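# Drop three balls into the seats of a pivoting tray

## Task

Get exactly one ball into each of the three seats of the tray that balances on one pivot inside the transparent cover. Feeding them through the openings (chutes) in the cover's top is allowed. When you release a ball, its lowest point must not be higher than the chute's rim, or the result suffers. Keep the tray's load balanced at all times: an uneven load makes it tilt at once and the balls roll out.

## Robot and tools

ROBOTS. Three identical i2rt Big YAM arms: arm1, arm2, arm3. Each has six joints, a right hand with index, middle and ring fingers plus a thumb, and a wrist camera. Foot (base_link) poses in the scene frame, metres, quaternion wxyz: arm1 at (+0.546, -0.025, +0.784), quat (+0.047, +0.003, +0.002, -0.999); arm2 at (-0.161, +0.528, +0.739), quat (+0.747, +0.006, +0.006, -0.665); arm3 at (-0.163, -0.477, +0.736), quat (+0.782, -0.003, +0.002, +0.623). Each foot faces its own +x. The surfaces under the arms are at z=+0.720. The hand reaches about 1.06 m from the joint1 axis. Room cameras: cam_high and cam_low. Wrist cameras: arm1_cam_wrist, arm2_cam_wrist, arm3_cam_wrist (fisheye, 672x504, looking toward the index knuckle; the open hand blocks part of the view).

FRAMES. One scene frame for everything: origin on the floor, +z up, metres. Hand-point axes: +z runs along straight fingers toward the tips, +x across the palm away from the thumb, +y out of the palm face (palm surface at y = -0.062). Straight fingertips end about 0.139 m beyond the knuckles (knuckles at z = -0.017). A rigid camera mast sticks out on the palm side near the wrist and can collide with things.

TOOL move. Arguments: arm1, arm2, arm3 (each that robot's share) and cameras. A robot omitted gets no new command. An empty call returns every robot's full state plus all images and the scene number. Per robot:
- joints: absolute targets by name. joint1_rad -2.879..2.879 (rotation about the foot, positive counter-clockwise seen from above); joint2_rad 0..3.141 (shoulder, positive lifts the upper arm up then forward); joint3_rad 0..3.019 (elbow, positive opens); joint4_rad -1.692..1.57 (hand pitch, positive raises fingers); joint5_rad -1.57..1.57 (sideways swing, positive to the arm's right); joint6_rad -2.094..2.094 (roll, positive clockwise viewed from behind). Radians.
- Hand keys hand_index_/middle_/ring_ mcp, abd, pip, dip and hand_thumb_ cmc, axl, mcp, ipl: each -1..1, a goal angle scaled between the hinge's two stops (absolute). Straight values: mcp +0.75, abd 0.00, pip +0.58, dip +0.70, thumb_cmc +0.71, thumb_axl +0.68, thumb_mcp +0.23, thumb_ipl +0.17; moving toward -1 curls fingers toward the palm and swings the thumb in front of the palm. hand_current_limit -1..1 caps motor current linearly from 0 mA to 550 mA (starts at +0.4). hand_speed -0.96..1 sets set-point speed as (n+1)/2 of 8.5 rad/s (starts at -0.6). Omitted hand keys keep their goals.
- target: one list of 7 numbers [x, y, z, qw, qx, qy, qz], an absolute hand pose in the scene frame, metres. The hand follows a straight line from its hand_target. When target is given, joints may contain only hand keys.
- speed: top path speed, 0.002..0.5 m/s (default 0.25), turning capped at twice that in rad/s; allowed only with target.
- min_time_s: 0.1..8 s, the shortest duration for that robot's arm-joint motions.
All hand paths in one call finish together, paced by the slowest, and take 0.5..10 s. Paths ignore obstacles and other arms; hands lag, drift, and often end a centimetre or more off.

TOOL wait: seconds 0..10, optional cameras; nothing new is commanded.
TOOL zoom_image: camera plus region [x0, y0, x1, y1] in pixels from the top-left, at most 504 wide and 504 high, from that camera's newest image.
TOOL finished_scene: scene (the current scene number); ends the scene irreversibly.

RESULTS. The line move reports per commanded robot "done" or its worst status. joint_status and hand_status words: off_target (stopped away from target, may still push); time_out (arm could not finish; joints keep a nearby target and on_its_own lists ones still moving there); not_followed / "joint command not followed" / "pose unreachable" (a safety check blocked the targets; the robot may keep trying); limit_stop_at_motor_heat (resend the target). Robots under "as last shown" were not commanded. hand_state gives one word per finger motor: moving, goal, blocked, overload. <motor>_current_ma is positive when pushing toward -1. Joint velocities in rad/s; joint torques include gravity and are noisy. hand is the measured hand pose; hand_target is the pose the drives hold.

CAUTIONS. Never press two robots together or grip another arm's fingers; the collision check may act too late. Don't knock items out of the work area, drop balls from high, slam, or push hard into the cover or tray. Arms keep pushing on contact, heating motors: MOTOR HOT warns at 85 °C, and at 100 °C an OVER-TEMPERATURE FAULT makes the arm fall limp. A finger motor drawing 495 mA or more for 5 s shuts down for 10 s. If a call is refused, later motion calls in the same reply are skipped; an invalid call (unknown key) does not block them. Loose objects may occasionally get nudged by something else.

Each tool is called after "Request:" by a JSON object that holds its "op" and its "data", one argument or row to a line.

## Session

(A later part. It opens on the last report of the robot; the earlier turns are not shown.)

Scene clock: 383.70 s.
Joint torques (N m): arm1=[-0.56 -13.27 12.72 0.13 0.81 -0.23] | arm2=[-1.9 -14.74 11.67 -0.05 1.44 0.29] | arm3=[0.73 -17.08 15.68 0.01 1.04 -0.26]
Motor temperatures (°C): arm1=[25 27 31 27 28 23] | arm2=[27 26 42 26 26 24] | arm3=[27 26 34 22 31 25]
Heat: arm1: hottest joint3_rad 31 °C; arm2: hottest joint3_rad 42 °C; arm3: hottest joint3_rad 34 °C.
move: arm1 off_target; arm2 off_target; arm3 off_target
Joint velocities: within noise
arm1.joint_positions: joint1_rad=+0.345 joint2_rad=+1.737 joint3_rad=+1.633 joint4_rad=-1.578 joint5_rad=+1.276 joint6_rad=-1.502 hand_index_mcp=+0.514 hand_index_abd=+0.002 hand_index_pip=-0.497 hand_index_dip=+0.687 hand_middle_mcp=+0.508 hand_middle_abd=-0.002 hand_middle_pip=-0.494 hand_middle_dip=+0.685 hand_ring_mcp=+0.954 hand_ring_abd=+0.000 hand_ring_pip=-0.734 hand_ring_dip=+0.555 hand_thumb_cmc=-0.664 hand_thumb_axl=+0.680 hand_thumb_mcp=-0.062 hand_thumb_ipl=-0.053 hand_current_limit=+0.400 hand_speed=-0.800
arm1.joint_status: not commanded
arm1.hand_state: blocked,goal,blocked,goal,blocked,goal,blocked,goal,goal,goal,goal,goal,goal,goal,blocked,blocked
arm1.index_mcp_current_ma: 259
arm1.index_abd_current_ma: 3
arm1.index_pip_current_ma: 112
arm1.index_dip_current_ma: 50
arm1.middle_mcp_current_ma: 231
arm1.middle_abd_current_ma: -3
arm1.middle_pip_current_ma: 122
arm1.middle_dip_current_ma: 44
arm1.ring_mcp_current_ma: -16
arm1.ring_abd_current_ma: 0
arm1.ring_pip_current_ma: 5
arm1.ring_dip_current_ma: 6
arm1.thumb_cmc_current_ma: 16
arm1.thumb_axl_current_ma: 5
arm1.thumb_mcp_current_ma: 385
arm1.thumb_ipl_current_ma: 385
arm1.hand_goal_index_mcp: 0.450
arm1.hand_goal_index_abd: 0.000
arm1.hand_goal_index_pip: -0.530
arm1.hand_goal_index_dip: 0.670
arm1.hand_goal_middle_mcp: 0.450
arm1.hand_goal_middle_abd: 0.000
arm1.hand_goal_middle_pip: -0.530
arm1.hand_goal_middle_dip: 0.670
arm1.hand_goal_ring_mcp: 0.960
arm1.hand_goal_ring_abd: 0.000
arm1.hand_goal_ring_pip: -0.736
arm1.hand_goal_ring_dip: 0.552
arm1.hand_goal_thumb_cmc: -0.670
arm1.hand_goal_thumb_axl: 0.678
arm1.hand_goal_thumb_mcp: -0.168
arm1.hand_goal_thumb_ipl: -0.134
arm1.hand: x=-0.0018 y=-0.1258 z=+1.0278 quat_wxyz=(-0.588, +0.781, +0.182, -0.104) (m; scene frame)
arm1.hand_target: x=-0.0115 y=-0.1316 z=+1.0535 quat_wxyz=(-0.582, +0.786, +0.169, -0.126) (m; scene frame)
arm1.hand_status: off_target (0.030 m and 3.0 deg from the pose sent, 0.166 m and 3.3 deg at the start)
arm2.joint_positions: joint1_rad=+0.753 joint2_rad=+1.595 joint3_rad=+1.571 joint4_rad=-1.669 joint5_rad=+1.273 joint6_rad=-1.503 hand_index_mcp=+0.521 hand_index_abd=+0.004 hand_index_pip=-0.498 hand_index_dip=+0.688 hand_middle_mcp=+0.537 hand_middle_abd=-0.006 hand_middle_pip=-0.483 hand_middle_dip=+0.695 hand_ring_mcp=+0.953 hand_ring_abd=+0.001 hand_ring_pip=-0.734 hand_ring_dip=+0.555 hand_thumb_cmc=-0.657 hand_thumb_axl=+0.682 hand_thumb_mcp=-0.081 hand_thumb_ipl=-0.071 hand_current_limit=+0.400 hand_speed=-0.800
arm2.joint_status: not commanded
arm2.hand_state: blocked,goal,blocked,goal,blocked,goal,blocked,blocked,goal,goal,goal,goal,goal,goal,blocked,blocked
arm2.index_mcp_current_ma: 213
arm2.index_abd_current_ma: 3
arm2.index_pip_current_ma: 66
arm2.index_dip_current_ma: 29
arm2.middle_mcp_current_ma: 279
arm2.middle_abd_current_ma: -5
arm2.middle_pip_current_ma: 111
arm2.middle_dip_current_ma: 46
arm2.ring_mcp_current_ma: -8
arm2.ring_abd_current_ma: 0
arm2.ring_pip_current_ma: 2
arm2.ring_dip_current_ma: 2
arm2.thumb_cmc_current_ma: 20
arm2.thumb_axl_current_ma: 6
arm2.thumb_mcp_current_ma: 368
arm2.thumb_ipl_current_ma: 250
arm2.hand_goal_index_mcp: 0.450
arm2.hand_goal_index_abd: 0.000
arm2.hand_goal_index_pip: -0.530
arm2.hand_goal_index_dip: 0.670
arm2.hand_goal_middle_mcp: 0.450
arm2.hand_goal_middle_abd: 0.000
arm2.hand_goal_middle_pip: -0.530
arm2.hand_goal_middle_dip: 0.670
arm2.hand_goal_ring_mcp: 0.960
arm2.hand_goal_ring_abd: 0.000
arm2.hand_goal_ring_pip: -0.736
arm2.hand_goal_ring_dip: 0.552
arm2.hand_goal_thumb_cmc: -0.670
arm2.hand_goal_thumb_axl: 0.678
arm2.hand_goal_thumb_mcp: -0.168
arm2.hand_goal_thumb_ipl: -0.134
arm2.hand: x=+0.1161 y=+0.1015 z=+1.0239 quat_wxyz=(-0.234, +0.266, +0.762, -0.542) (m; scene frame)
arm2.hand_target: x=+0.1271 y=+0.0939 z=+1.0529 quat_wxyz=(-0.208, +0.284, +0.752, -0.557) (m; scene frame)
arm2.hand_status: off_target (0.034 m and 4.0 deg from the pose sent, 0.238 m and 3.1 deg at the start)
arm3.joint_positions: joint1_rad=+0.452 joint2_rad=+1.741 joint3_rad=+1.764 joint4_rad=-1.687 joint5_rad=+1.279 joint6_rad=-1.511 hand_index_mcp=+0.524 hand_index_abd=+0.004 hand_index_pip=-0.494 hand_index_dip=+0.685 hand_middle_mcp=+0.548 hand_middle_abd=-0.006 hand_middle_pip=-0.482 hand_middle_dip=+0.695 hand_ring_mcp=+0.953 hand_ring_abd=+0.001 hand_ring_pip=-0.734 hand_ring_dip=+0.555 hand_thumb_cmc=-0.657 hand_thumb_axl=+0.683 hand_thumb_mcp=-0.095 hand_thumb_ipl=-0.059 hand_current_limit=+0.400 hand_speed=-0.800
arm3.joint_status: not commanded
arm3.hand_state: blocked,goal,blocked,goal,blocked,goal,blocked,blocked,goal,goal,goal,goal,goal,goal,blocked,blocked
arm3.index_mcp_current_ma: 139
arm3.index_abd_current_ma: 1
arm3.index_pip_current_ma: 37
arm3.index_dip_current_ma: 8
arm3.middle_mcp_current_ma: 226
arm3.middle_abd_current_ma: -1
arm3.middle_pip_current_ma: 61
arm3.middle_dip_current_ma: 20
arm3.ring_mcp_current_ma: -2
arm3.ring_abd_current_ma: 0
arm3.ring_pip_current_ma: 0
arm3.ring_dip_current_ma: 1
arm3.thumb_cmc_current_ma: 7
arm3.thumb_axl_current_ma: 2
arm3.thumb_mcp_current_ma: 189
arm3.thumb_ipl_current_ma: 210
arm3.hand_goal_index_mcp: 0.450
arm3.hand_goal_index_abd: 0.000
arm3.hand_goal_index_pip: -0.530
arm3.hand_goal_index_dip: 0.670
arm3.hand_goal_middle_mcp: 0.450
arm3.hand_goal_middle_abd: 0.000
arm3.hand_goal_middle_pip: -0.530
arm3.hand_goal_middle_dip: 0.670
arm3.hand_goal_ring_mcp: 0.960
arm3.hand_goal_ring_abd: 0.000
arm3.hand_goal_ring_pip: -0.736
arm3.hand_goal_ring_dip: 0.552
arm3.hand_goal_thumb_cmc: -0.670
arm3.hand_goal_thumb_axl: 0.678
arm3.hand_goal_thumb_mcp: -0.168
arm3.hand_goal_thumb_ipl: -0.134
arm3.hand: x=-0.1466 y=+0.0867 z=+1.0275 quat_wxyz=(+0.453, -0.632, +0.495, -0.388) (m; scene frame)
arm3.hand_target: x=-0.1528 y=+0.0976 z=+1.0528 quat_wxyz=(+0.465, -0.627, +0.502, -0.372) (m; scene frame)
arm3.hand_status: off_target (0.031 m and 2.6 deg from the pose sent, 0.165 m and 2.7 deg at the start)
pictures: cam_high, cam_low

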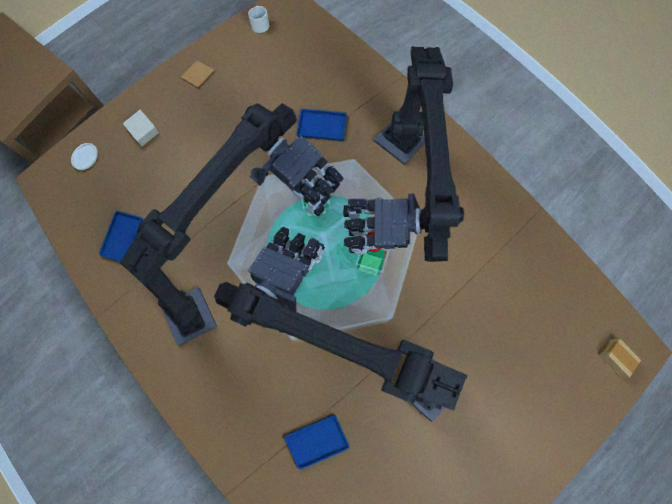

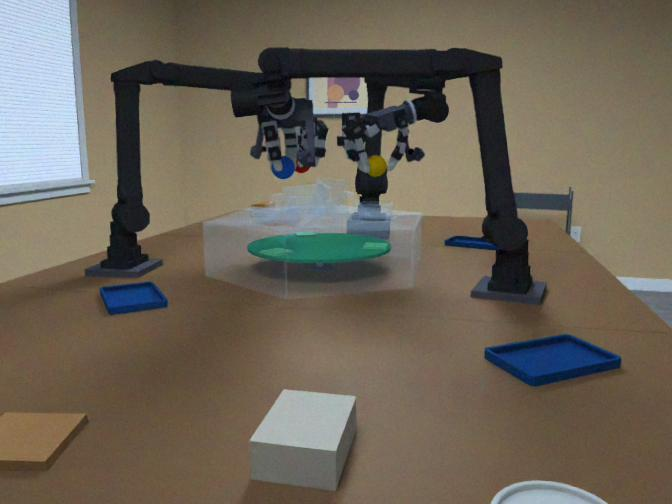

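Request:
{"op": "move", "data": {
  "arm1": {"target": [-0.0195,-0.1356,0.982,0.58151,-0.78584,-0.16919,0.12519], "speed": 0.06},
  "arm2": {"target": [0.1289,0.0923,0.980,0.20977,-0.28348,-0.75221,0.55661], "speed": 0.06},
  "arm3": {"target": [-0.1600,0.1030,0.980,0.46455,-0.62779,0.50206,-0.37151], "speed": 0.06},
  "cameras": ["cam_high", "cam_low", "arm1_cam_wrist", "arm2_cam_wrist", "arm3_cam_wrist"]
}}

Scene clock: 427.37 s.
Joint torques (N m): arm1=[-0.44 -13.8 8.79 0.57 0.8 -0.21] | arm2=[-2.08 -14.51 6.65 1.02 1.41 0.24] | arm3=[1.03 -17.67 9.06 0.88 1.01 0.09]
Motor temperatures (°C): arm1=[25 30 34 27 28 23] | arm2=[27 28 47 26 29 24] | arm3=[27 28 46 22 31 25]
Heat: arm1: hottest joint3_rad 34 °C; arm2: hottest joint3_rad 47 °C; arm3: hottest joint3_rad 46 °C.
move: arm1 off_target; arm2 done; arm3 off_target
Joint velocities: within noise
arm1.joint_positions: joint1_rad=+0.345 joint2_rad=+1.783 joint3_rad=+1.553 joint4_rad=-1.436 joint5_rad=+1.276 joint6_rad=-1.502 hand_index_mcp=+0.514 hand_index_abd=+0.002 hand_index_pip=-0.497 hand_index_dip=+0.687 hand_middle_mcp=+0.508 hand_middle_abd=-0.002 hand_middle_pip=-0.494 hand_middle_dip=+0.685 hand_ring_mcp=+0.954 hand_ring_abd=+0.000 hand_ring_pip=-0.734 hand_ring_dip=+0.555 hand_thumb_cmc=-0.664 hand_thumb_axl=+0.680 hand_thumb_mcp=-0.062 hand_thumb_ipl=-0.053 hand_current_limit=+0.400 hand_speed=-0.800
arm1.joint_status: not commanded
arm1.hand_state: blocked,goal,blocked,goal,blocked,goal,blocked,goal,goal,goal,goal,goal,goal,goal,blocked,blocked
arm1.index_mcp_current_ma: 259
arm1.index_abd_current_ma: 3
arm1.index_pip_current_ma: 112
arm1.index_dip_current_ma: 50
arm1.middle_mcp_current_ma: 231
arm1.middle_abd_current_ma: -3
arm1.middle_pip_current_ma: 122
arm1.middle_dip_current_ma: 44
arm1.ring_mcp_current_ma: -16
arm1.ring_abd_current_ma: 0
arm1.ring_pip_current_ma: 5
arm1.ring_dip_current_ma: 6
arm1.thumb_cmc_current_ma: 16
arm1.thumb_axl_current_ma: 5
arm1.thumb_mcp_current_ma: 385
arm1.thumb_ipl_current_ma: 385
arm1.hand_goal_index_mcp: 0.450
arm1.hand_goal_index_abd: 0.000
arm1.hand_goal_index_pip: -0.530
arm1.hand_goal_index_dip: 0.670
arm1.hand_goal_middle_mcp: 0.450
arm1.hand_goal_middle_abd: 0.000
arm1.hand_goal_middle_pip: -0.530
arm1.hand_goal_middle_dip: 0.670
arm1.hand_goal_ring_mcp: 0.960
arm1.hand_goal_ring_abd: 0.000
arm1.hand_goal_ring_pip: -0.736
arm1.hand_goal_ring_dip: 0.552
arm1.hand_goal_thumb_cmc: -0.670
arm1.hand_goal_thumb_axl: 0.678
arm1.hand_goal_thumb_mcp: -0.168
arm1.hand_goal_thumb_ipl: -0.134
arm1.hand: x=-0.0124 y=-0.1307 z=+0.9742 quat_wxyz=(-0.586, +0.783, +0.177, -0.111) (m; scene frame)
arm1.hand_target: x=-0.0162 y=-0.1342 z=+0.9817 quat_wxyz=(-0.583, +0.785, +0.173, -0.120) (m; scene frame)
arm1.hand_status: off_target (0.012 m and 2.0 deg from the pose sent, 0.050 m and 3.0 deg at the start)
arm2.joint_positions: joint1_rad=+0.753 joint2_rad=+1.606 joint3_rad=+1.471 joint4_rad=-1.508 joint5_rad=+1.273 joint6_rad=-1.502 hand_index_mcp=+0.521 hand_index_abd=+0.004 hand_index_pip=-0.498 hand_index_dip=+0.688 hand_middle_mcp=+0.537 hand_middle_abd=-0.006 hand_middle_pip=-0.483 hand_middle_dip=+0.695 hand_ring_mcp=+0.953 hand_ring_abd=+0.001 hand_ring_pip=-0.734 hand_ring_dip=+0.555 hand_thumb_cmc=-0.657 hand_thumb_axl=+0.682 hand_thumb_mcp=-0.081 hand_thumb_ipl=-0.071 hand_current_limit=+0.400 hand_speed=-0.800
arm2.joint_status: not commanded
arm2.hand_state: blocked,goal,blocked,goal,blocked,goal,blocked,blocked,goal,goal,goal,goal,goal,goal,blocked,blocked
arm2.index_mcp_current_ma: 213
arm2.index_abd_current_ma: 3
arm2.index_pip_current_ma: 66
arm2.index_dip_current_ma: 29
arm2.middle_mcp_current_ma: 279
arm2.middle_abd_current_ma: -5
arm2.middle_pip_current_ma: 111
arm2.middle_dip_current_ma: 46
arm2.ring_mcp_current_ma: -8
arm2.ring_abd_current_ma: 0
arm2.ring_pip_current_ma: 2
arm2.ring_dip_current_ma: 2
arm2.thumb_cmc_current_ma: 20
arm2.thumb_axl_current_ma: 6
arm2.thumb_mcp_current_ma: 368
arm2.thumb_ipl_current_ma: 250
arm2.hand_goal_index_mcp: 0.450
arm2.hand_goal_index_abd: 0.000
arm2.hand_goal_index_pip: -0.530
arm2.hand_goal_index_dip: 0.670
arm2.hand_goal_middle_mcp: 0.450
arm2.hand_goal_middle_abd: 0.000
arm2.hand_goal_middle_pip: -0.530
arm2.hand_goal_middle_dip: 0.670
arm2.hand_goal_ring_mcp: 0.960
arm2.hand_goal_ring_abd: 0.000
arm2.hand_goal_ring_pip: -0.736
arm2.hand_goal_ring_dip: 0.552
arm2.hand_goal_thumb_cmc: -0.670
arm2.hand_goal_thumb_axl: 0.678
arm2.hand_goal_thumb_mcp: -0.168
arm2.hand_goal_thumb_ipl: -0.134
arm2.hand: x=+0.1247 y=+0.0949 z=+0.9813 quat_wxyz=(-0.215, +0.281, +0.757, -0.549) (m; scene frame)
arm2.hand_target: x=+0.1279 y=+0.0931 z=+0.9795 quat_wxyz=(-0.211, +0.283, +0.753, -0.556) (m; scene frame)
arm2.hand_status: done (0.005 m and 1.2 deg from the pose sent, 0.047 m and 4.0 deg at the start)
arm3.joint_positions: joint1_rad=+0.455 joint2_rad=+1.763 joint3_rad=+1.687 joint4_rad=-1.558 joint5_rad=+1.279 joint6_rad=-1.511 hand_index_mcp=+0.524 hand_index_abd=+0.004 hand_index_pip=-0.494 hand_index_dip=+0.685 hand_middle_mcp=+0.548 hand_middle_abd=-0.006 hand_middle_pip=-0.482 hand_middle_dip=+0.695 hand_ring_mcp=+0.953 hand_ring_abd=+0.001 hand_ring_pip=-0.734 hand_ring_dip=+0.555 hand_thumb_cmc=-0.657 hand_thumb_axl=+0.683 hand_thumb_mcp=-0.095 hand_thumb_ipl=-0.059 hand_current_limit=+0.400 hand_speed=-0.800
arm3.joint_status: not commanded
arm3.hand_state: blocked,goal,blocked,goal,blocked,goal,blocked,blocked,goal,goal,goal,goal,goal,goal,blocked,blocked
arm3.index_mcp_current_ma: 139
arm3.index_abd_current_ma: 1
arm3.index_pip_current_ma: 37
arm3.index_dip_current_ma: 8
arm3.middle_mcp_current_ma: 226
arm3.middle_abd_current_ma: -1
arm3.middle_pip_current_ma: 61
arm3.middle_dip_current_ma: 20
arm3.ring_mcp_current_ma: -2
arm3.ring_abd_current_ma: 0
arm3.ring_pip_current_ma: 0
arm3.ring_dip_current_ma: 1
arm3.thumb_cmc_current_ma: 7
arm3.thumb_axl_current_ma: 2
arm3.thumb_mcp_current_ma: 189
arm3.thumb_ipl_current_ma: 210
arm3.hand_goal_index_mcp: 0.450
arm3.hand_goal_index_abd: 0.000
arm3.hand_goal_index_pip: -0.530
arm3.hand_goal_index_dip: 0.670
arm3.hand_goal_middle_mcp: 0.450
arm3.hand_goal_middle_abd: 0.000
arm3.hand_goal_middle_pip: -0.530
arm3.hand_goal_middle_dip: 0.670
arm3.hand_goal_ring_mcp: 0.960
arm3.hand_goal_ring_abd: 0.000
arm3.hand_goal_ring_pip: -0.736
arm3.hand_goal_ring_dip: 0.552
arm3.hand_goal_thumb_cmc: -0.670
arm3.hand_goal_thumb_axl: 0.678
arm3.hand_goal_thumb_mcp: -0.168
arm3.hand_goal_thumb_ipl: -0.134
arm3.hand: x=-0.1513 y=+0.0992 z=+0.9874 quat_wxyz=(+0.461, -0.627, +0.501, -0.378) (m; scene frame)
arm3.hand_target: x=-0.1594 y=+0.1022 z=+0.9805 quat_wxyz=(+0.465, -0.627, +0.502, -0.371) (m; scene frame)
arm3.hand_status: off_target (0.012 m and 0.9 deg from the pose sent, 0.052 m and 2.6 deg at the start)
pictures: arm1_cam_wrist, arm2_cam_wrist, arm3_cam_wrist, cam_high, cam_low
camera_calibration:
arm1_cam_wrist: T_world_to_cam=[[-0.616806, -0.498096, -0.609467, 0.549415], [-0.178914, -0.665315, 0.724807, -0.844791], [-0.766511, 0.556108, 0.321255, -0.121991], [0, 0, 0, 1]] pos_world=[0.0942306, -0.220551, 0.986351]
arm2_cam_wrist: T_world_to_cam=[[0.692455, -0.321283, -0.645975, 0.60782], [0.705078, 0.111636, 0.700287, -0.834477], [-0.152876, -0.94038, 0.303832, -0.0627626], [0, 0, 0, 1]] pos_world=[0.15789, 0.229419, 0.996079]
arm3_cam_wrist: T_world_to_cam=[[-0.333321, 0.725774, -0.601789, 0.502841], [-0.582756, 0.343159, 0.736639, -0.890789], [0.741142, 0.596234, 0.308567, -0.126056], [0, 0, 0, 1]] pos_world=[-0.258081, 0.0158927, 0.997691]

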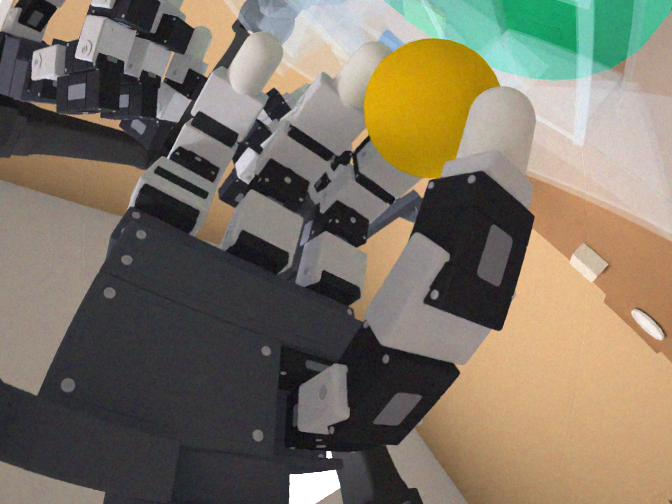

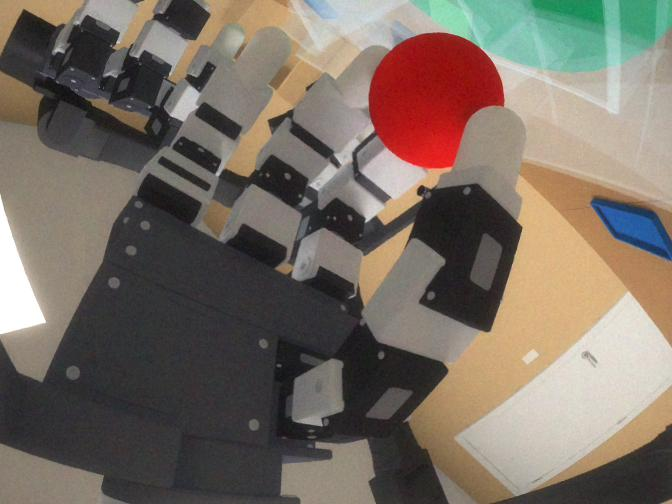

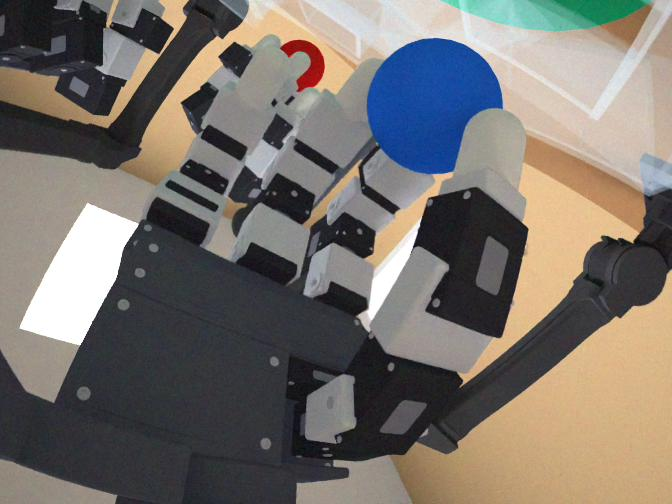

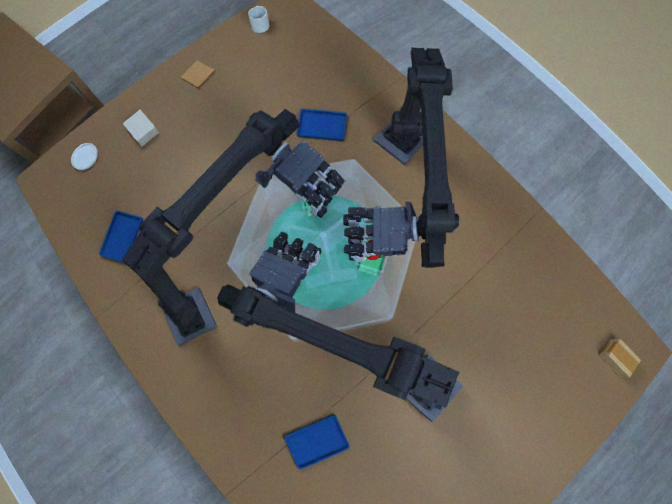

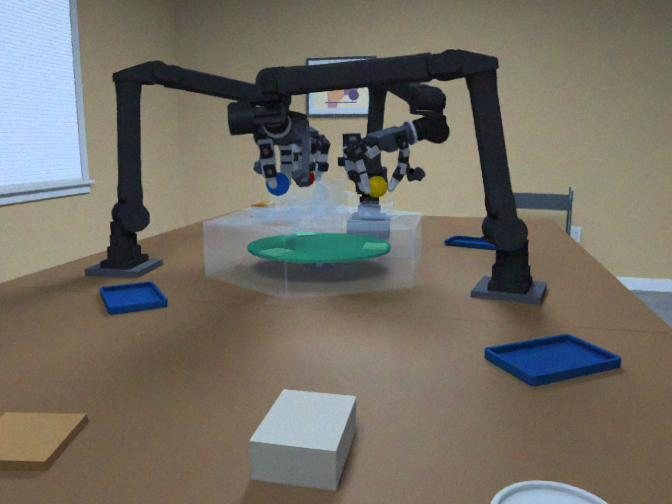

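Request:
{"op": "zoom_image", "data": {
  "camera": "cam_high",
  "region": [240, 140, 440, 320]
}}

Request:
{"op": "zoom_image", "data": {
  "camera": "cam_low",
  "region": [200, 120, 440, 280]
}}

Scaled by 2.520.

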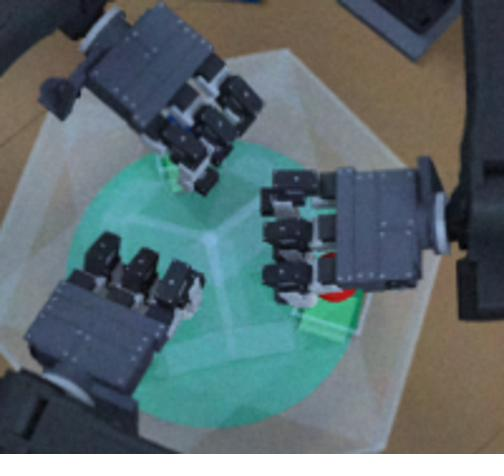

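Scaled by 2.100.

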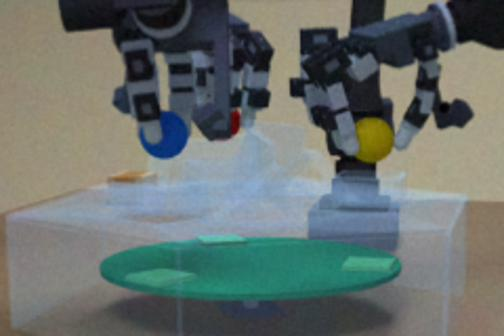

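Request:
{"op": "zoom_image", "data": {
  "camera": "cam_high",
  "region": [340, 220, 410, 290]
}}

Request:
{"op": "zoom_image", "data": {
  "camera": "cam_high",
  "region": [280, 160, 350, 230]
}}

Request:
{"op": "zoom_image", "data": {
  "camera": "cam_high",
  "region": [250, 225, 340, 315]
}}

Request:
{"op": "zoom_image", "data": {
  "camera": "cam_low",
  "region": [230, 150, 430, 260]
}}

Scaled by 7.200.

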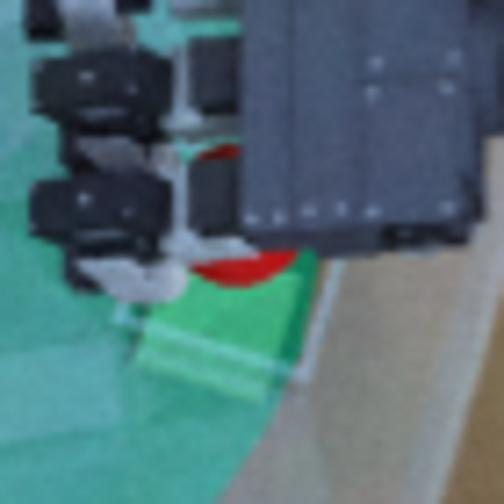

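Scaled by 7.200.

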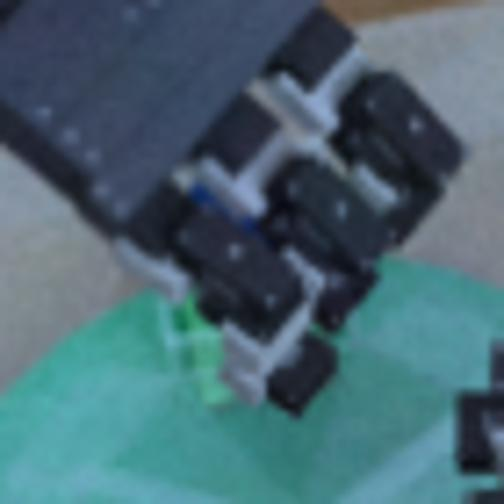

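Scaled by 5.600.

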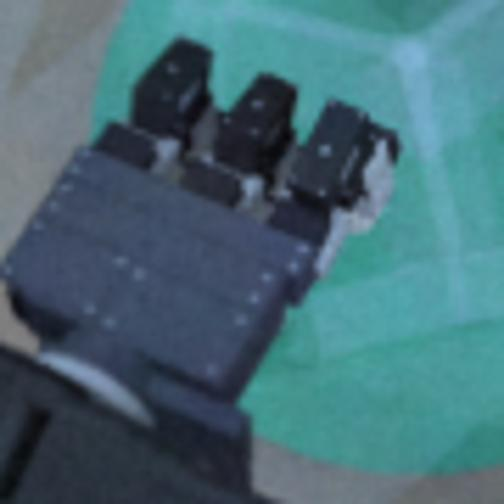

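Scaled by 2.520.

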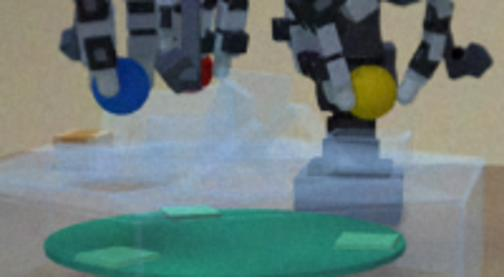

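Request:
{"op": "zoom_image", "data": {
  "camera": "cam_high",
  "region": [305, 160, 350, 205]
}}

Request:
{"op": "zoom_image", "data": {
  "camera": "cam_high",
  "region": [265, 225, 320, 280]
}}

Request:
{"op": "zoom_image", "data": {
  "camera": "cam_low",
  "region": [255, 155, 345, 230]
}}

Request:
{"op": "zoom_image", "data": {
  "camera": "cam_low",
  "region": [340, 165, 420, 235]
}}

Scaled by 11.200.

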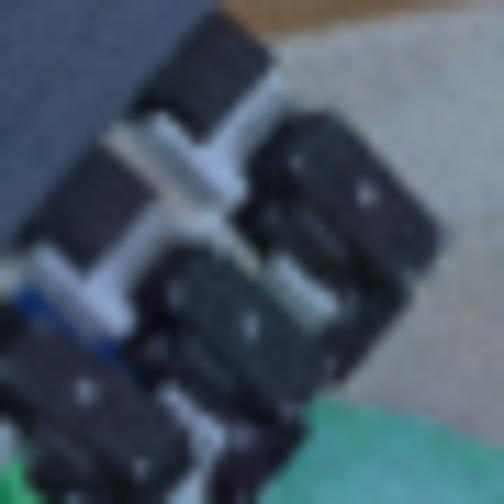

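Scaled by 9.164.

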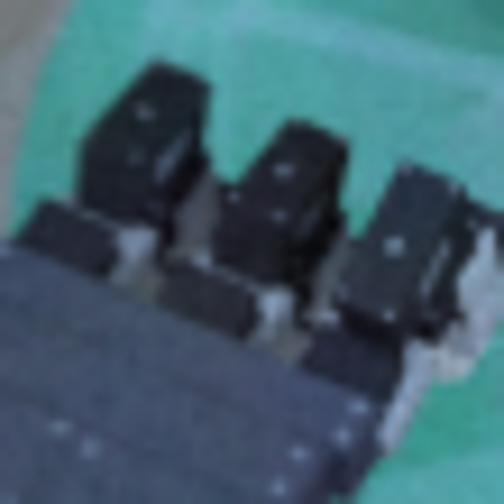

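Scaled by 5.600.

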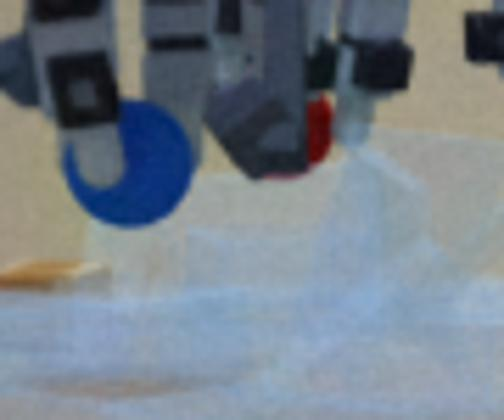

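Scaled by 6.300.

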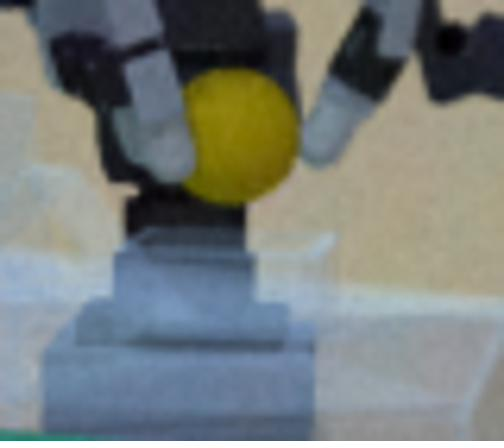

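Request:
{"op": "move", "data": {
  "arm1": {"target": [-0.0182,-0.1360,0.969,0.58151,-0.78584,-0.16919,0.12519], "speed": 0.05},
  "arm2": {"target": [0.1340,0.0905,0.960,0.20977,-0.28348,-0.75221,0.55661], "speed": 0.05},
  "arm3": {"target": [-0.1620,0.1015,0.960,0.46455,-0.62779,0.50206,-0.37151], "speed": 0.05},
  "cameras": ["cam_high", "cam_low"]
}}

Request:
{"op": "zoom_image", "data": {
  "camera": "cam_high",
  "region": [340, 220, 400, 280]
}}

Request:
{"op": "zoom_image", "data": {
  "camera": "cam_high",
  "region": [295, 160, 345, 210]
}}

Request:
{"op": "zoom_image", "data": {
  "camera": "cam_high",
  "region": [265, 225, 320, 280]
}}

Request:
{"op": "zoom_image", "data": {
  "camera": "cam_low",
  "region": [255, 165, 345, 240]
}}

Request:
{"op": "zoom_image", "data": {
  "camera": "cam_low",
  "region": [340, 165, 420, 235]
}}

Scene clock: 589.90 s.
Joint torques (N m): arm1=[-0.21 -13.57 8.53 0.61 0.82 -0.13] | arm2=[-1.73 -14.86 6.6 0.98 1.41 0.32] | arm3=[0.97 -17.26 8.85 0.88 1 0.17]
Motor temperatures (°C): arm1=[25 32 32 27 28 23] | arm2=[27 30 39 26 33 24] | arm3=[27 28 35 22 32 25]
Heat: arm1: hottest joint2_rad 32 °C; arm2: hottest joint3_rad 39 °C; arm3: hottest joint3_rad 35 °C.
move: arm1 done; arm2 done; arm3 off_target
Joint velocities: within noise
arm1.joint_positions: joint1_rad=+0.345 joint2_rad=+1.789 joint3_rad=+1.532 joint4_rad=-1.397 joint5_rad=+1.274 joint6_rad=-1.502 hand_index_mcp=+0.514 hand_index_abd=+0.002 hand_index_pip=-0.497 hand_index_dip=+0.687 hand_middle_mcp=+0.508 hand_middle_abd=-0.002 hand_middle_pip=-0.494 hand_middle_dip=+0.685 hand_ring_mcp=+0.954 hand_ring_abd=+0.000 hand_ring_pip=-0.734 hand_ring_dip=+0.555 hand_thumb_cmc=-0.664 hand_thumb_axl=+0.680 hand_thumb_mcp=-0.062 hand_thumb_ipl=-0.053 hand_current_limit=+0.400 hand_speed=-0.800
arm1.joint_status: not commanded
arm1.hand_state: blocked,goal,blocked,goal,blocked,goal,blocked,goal,goal,goal,goal,goal,goal,goal,blocked,blocked
arm1.index_mcp_current_ma: 259
arm1.index_abd_current_ma: 3
arm1.index_pip_current_ma: 112
arm1.index_dip_current_ma: 50
arm1.middle_mcp_current_ma: 231
arm1.middle_abd_current_ma: -3
arm1.middle_pip_current_ma: 122
arm1.middle_dip_current_ma: 44
arm1.ring_mcp_current_ma: -16
arm1.ring_abd_current_ma: 0
arm1.ring_pip_current_ma: 5
arm1.ring_dip_current_ma: 6
arm1.thumb_cmc_current_ma: 16
arm1.thumb_axl_current_ma: 5
arm1.thumb_mcp_current_ma: 385
arm1.thumb_ipl_current_ma: 385
arm1.hand_goal_index_mcp: 0.450
arm1.hand_goal_index_abd: 0.000
arm1.hand_goal_index_pip: -0.530
arm1.hand_goal_index_dip: 0.670
arm1.hand_goal_middle_mcp: 0.450
arm1.hand_goal_middle_abd: 0.000
arm1.hand_goal_middle_pip: -0.530
arm1.hand_goal_middle_dip: 0.670
arm1.hand_goal_ring_mcp: 0.960
arm1.hand_goal_ring_abd: 0.000
arm1.hand_goal_ring_pip: -0.736
arm1.hand_goal_ring_dip: 0.552
arm1.hand_goal_thumb_cmc: -0.670
arm1.hand_goal_thumb_axl: 0.678
arm1.hand_goal_thumb_mcp: -0.168
arm1.hand_goal_thumb_ipl: -0.134
arm1.hand: x=-0.0139 y=-0.1316 z=+0.9629 quat_wxyz=(-0.585, +0.784, +0.174, -0.115) (m; scene frame)
arm1.hand_target: x=-0.0181 y=-0.1362 z=+0.9688 quat_wxyz=(-0.581, +0.786, +0.169, -0.125) (m; scene frame)
arm1.hand_status: done (0.009 m and 1.4 deg from the pose sent, 0.009 m and 2.0 deg at the start)
arm2.joint_positions: joint1_rad=+0.753 joint2_rad=+1.632 joint3_rad=+1.451 joint4_rad=-1.472 joint5_rad=+1.273 joint6_rad=-1.496 hand_index_mcp=+0.521 hand_index_abd=+0.004 hand_index_pip=-0.498 hand_index_dip=+0.688 hand_middle_mcp=+0.537 hand_middle_abd=-0.006 hand_middle_pip=-0.483 hand_middle_dip=+0.695 hand_ring_mcp=+0.953 hand_ring_abd=+0.001 hand_ring_pip=-0.734 hand_ring_dip=+0.555 hand_thumb_cmc=-0.657 hand_thumb_axl=+0.682 hand_thumb_mcp=-0.081 hand_thumb_ipl=-0.071 hand_current_limit=+0.400 hand_speed=-0.800
arm2.joint_status: not commanded
arm2.hand_state: blocked,goal,blocked,goal,blocked,goal,blocked,blocked,goal,goal,goal,goal,goal,goal,blocked,blocked
arm2.index_mcp_current_ma: 213
arm2.index_abd_current_ma: 3
arm2.index_pip_current_ma: 66
arm2.index_dip_current_ma: 29
arm2.middle_mcp_current_ma: 279
arm2.middle_abd_current_ma: -5
arm2.middle_pip_current_ma: 111
arm2.middle_dip_current_ma: 46
arm2.ring_mcp_current_ma: -8
arm2.ring_abd_current_ma: 0
arm2.ring_pip_current_ma: 2
arm2.ring_dip_current_ma: 2
arm2.thumb_cmc_current_ma: 20
arm2.thumb_axl_current_ma: 6
arm2.thumb_mcp_current_ma: 368
arm2.thumb_ipl_current_ma: 250
arm2.hand_goal_index_mcp: 0.450
arm2.hand_goal_index_abd: 0.000
arm2.hand_goal_index_pip: -0.530
arm2.hand_goal_index_dip: 0.670
arm2.hand_goal_middle_mcp: 0.450
arm2.hand_goal_middle_abd: 0.000
arm2.hand_goal_middle_pip: -0.530
arm2.hand_goal_middle_dip: 0.670
arm2.hand_goal_ring_mcp: 0.960
arm2.hand_goal_ring_abd: 0.000
arm2.hand_goal_ring_pip: -0.736
arm2.hand_goal_ring_dip: 0.552
arm2.hand_goal_thumb_cmc: -0.670
arm2.hand_goal_thumb_axl: 0.678
arm2.hand_goal_thumb_mcp: -0.168
arm2.hand_goal_thumb_ipl: -0.134
arm2.hand: x=+0.1287 y=+0.0918 z=+0.9617 quat_wxyz=(-0.217, +0.280, +0.757, -0.548) (m; scene frame)
arm2.hand_target: x=+0.1336 y=+0.0907 z=+0.9605 quat_wxyz=(-0.210, +0.283, +0.752, -0.557) (m; scene frame)
arm2.hand_status: done (0.006 m and 1.4 deg from the pose sent, 0.024 m and 1.2 deg at the start)
arm3.joint_positions: joint1_rad=+0.459 joint2_rad=+1.770 joint3_rad=+1.644 joint4_rad=-1.523 joint5_rad=+1.279 joint6_rad=-1.508 hand_index_mcp=+0.524 hand_index_abd=+0.004 hand_index_pip=-0.494 hand_index_dip=+0.685 hand_middle_mcp=+0.548 hand_middle_abd=-0.006 hand_middle_pip=-0.482 hand_middle_dip=+0.695 hand_ring_mcp=+0.953 hand_ring_abd=+0.001 hand_ring_pip=-0.734 hand_ring_dip=+0.555 hand_thumb_cmc=-0.657 hand_thumb_axl=+0.683 hand_thumb_mcp=-0.095 hand_thumb_ipl=-0.059 hand_current_limit=+0.400 hand_speed=-0.800
arm3.joint_status: not commanded
arm3.hand_state: blocked,goal,blocked,goal,blocked,goal,blocked,blocked,goal,goal,goal,goal,goal,goal,blocked,blocked
arm3.index_mcp_current_ma: 139
arm3.index_abd_current_ma: 1
arm3.index_pip_current_ma: 37
arm3.index_dip_current_ma: 8
arm3.middle_mcp_current_ma: 226
arm3.middle_abd_current_ma: -1
arm3.middle_pip_current_ma: 61
arm3.middle_dip_current_ma: 20
arm3.ring_mcp_current_ma: -2
arm3.ring_abd_current_ma: 0
arm3.ring_pip_current_ma: 0
arm3.ring_dip_current_ma: 1
arm3.thumb_cmc_current_ma: 7
arm3.thumb_axl_current_ma: 2
arm3.thumb_mcp_current_ma: 189
arm3.thumb_ipl_current_ma: 210
arm3.hand_goal_index_mcp: 0.450
arm3.hand_goal_index_abd: 0.000
arm3.hand_goal_index_pip: -0.530
arm3.hand_goal_index_dip: 0.670
arm3.hand_goal_middle_mcp: 0.450
arm3.hand_goal_middle_abd: 0.000
arm3.hand_goal_middle_pip: -0.530
arm3.hand_goal_middle_dip: 0.670
arm3.hand_goal_ring_mcp: 0.960
arm3.hand_goal_ring_abd: 0.000
arm3.hand_goal_ring_pip: -0.736
arm3.hand_goal_ring_dip: 0.552
arm3.hand_goal_thumb_cmc: -0.670
arm3.hand_goal_thumb_axl: 0.678
arm3.hand_goal_thumb_mcp: -0.168
arm3.hand_goal_thumb_ipl: -0.134
arm3.hand: x=-0.1534 y=+0.0971 z=+0.9669 quat_wxyz=(+0.458, -0.630, +0.497, -0.381) (m; scene frame)
arm3.hand_target: x=-0.1617 y=+0.1006 z=+0.9591 quat_wxyz=(+0.464, -0.629, +0.501, -0.373) (m; scene frame)
arm3.hand_status: off_target (0.012 m and 1.4 deg from the pose sent, 0.029 m and 0.9 deg at the start)
pictures: cam_high, cam_low

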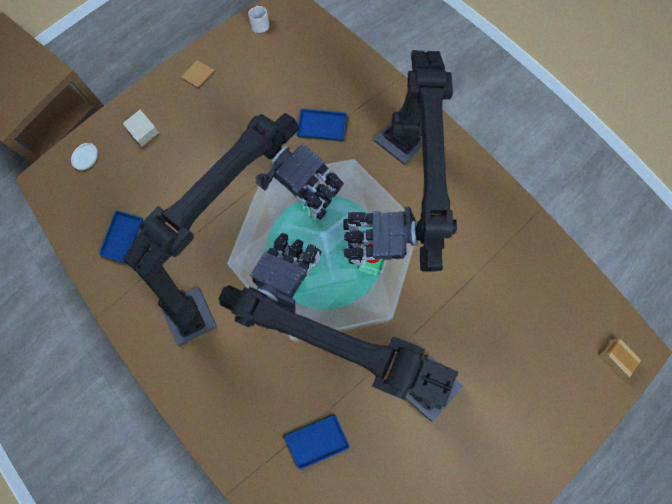

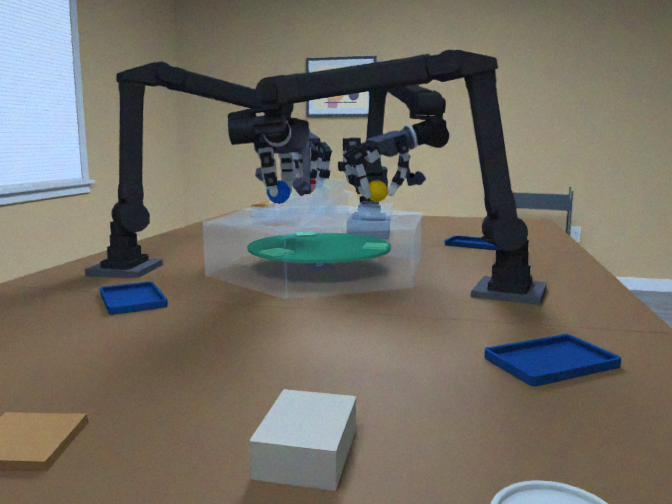

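Scaled by 8.400.

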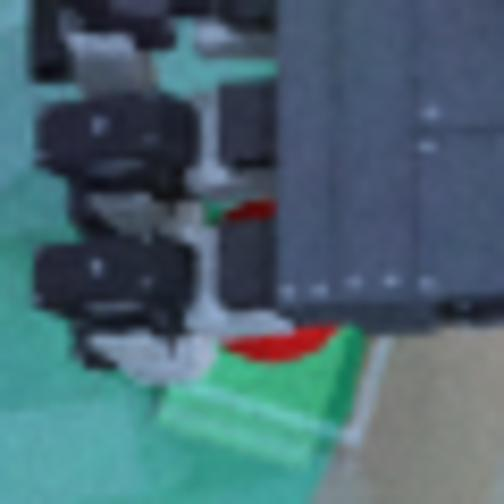

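Scaled by 10.080.

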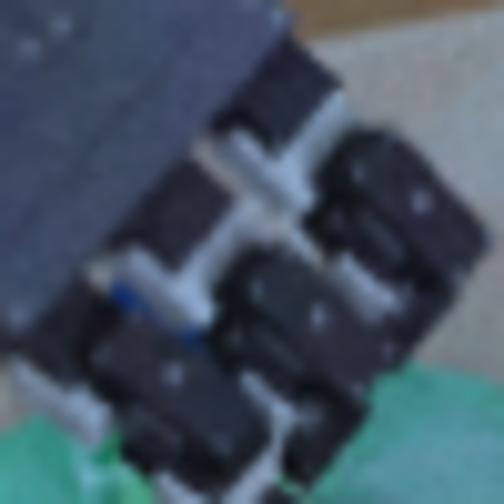

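Scaled by 9.164.

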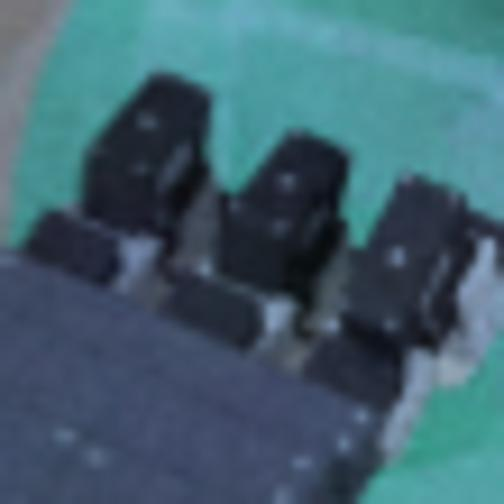

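Scaled by 5.600.

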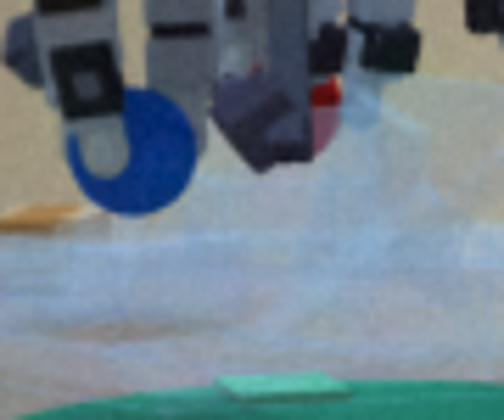

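Scaled by 6.300.

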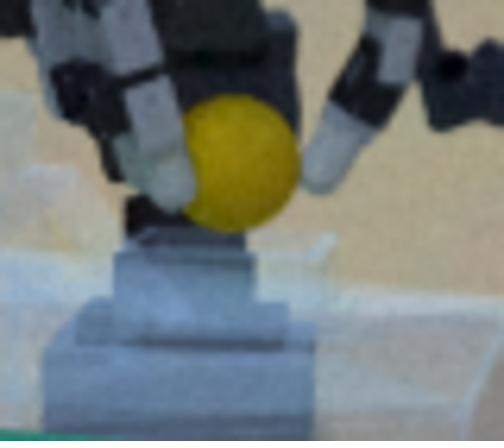

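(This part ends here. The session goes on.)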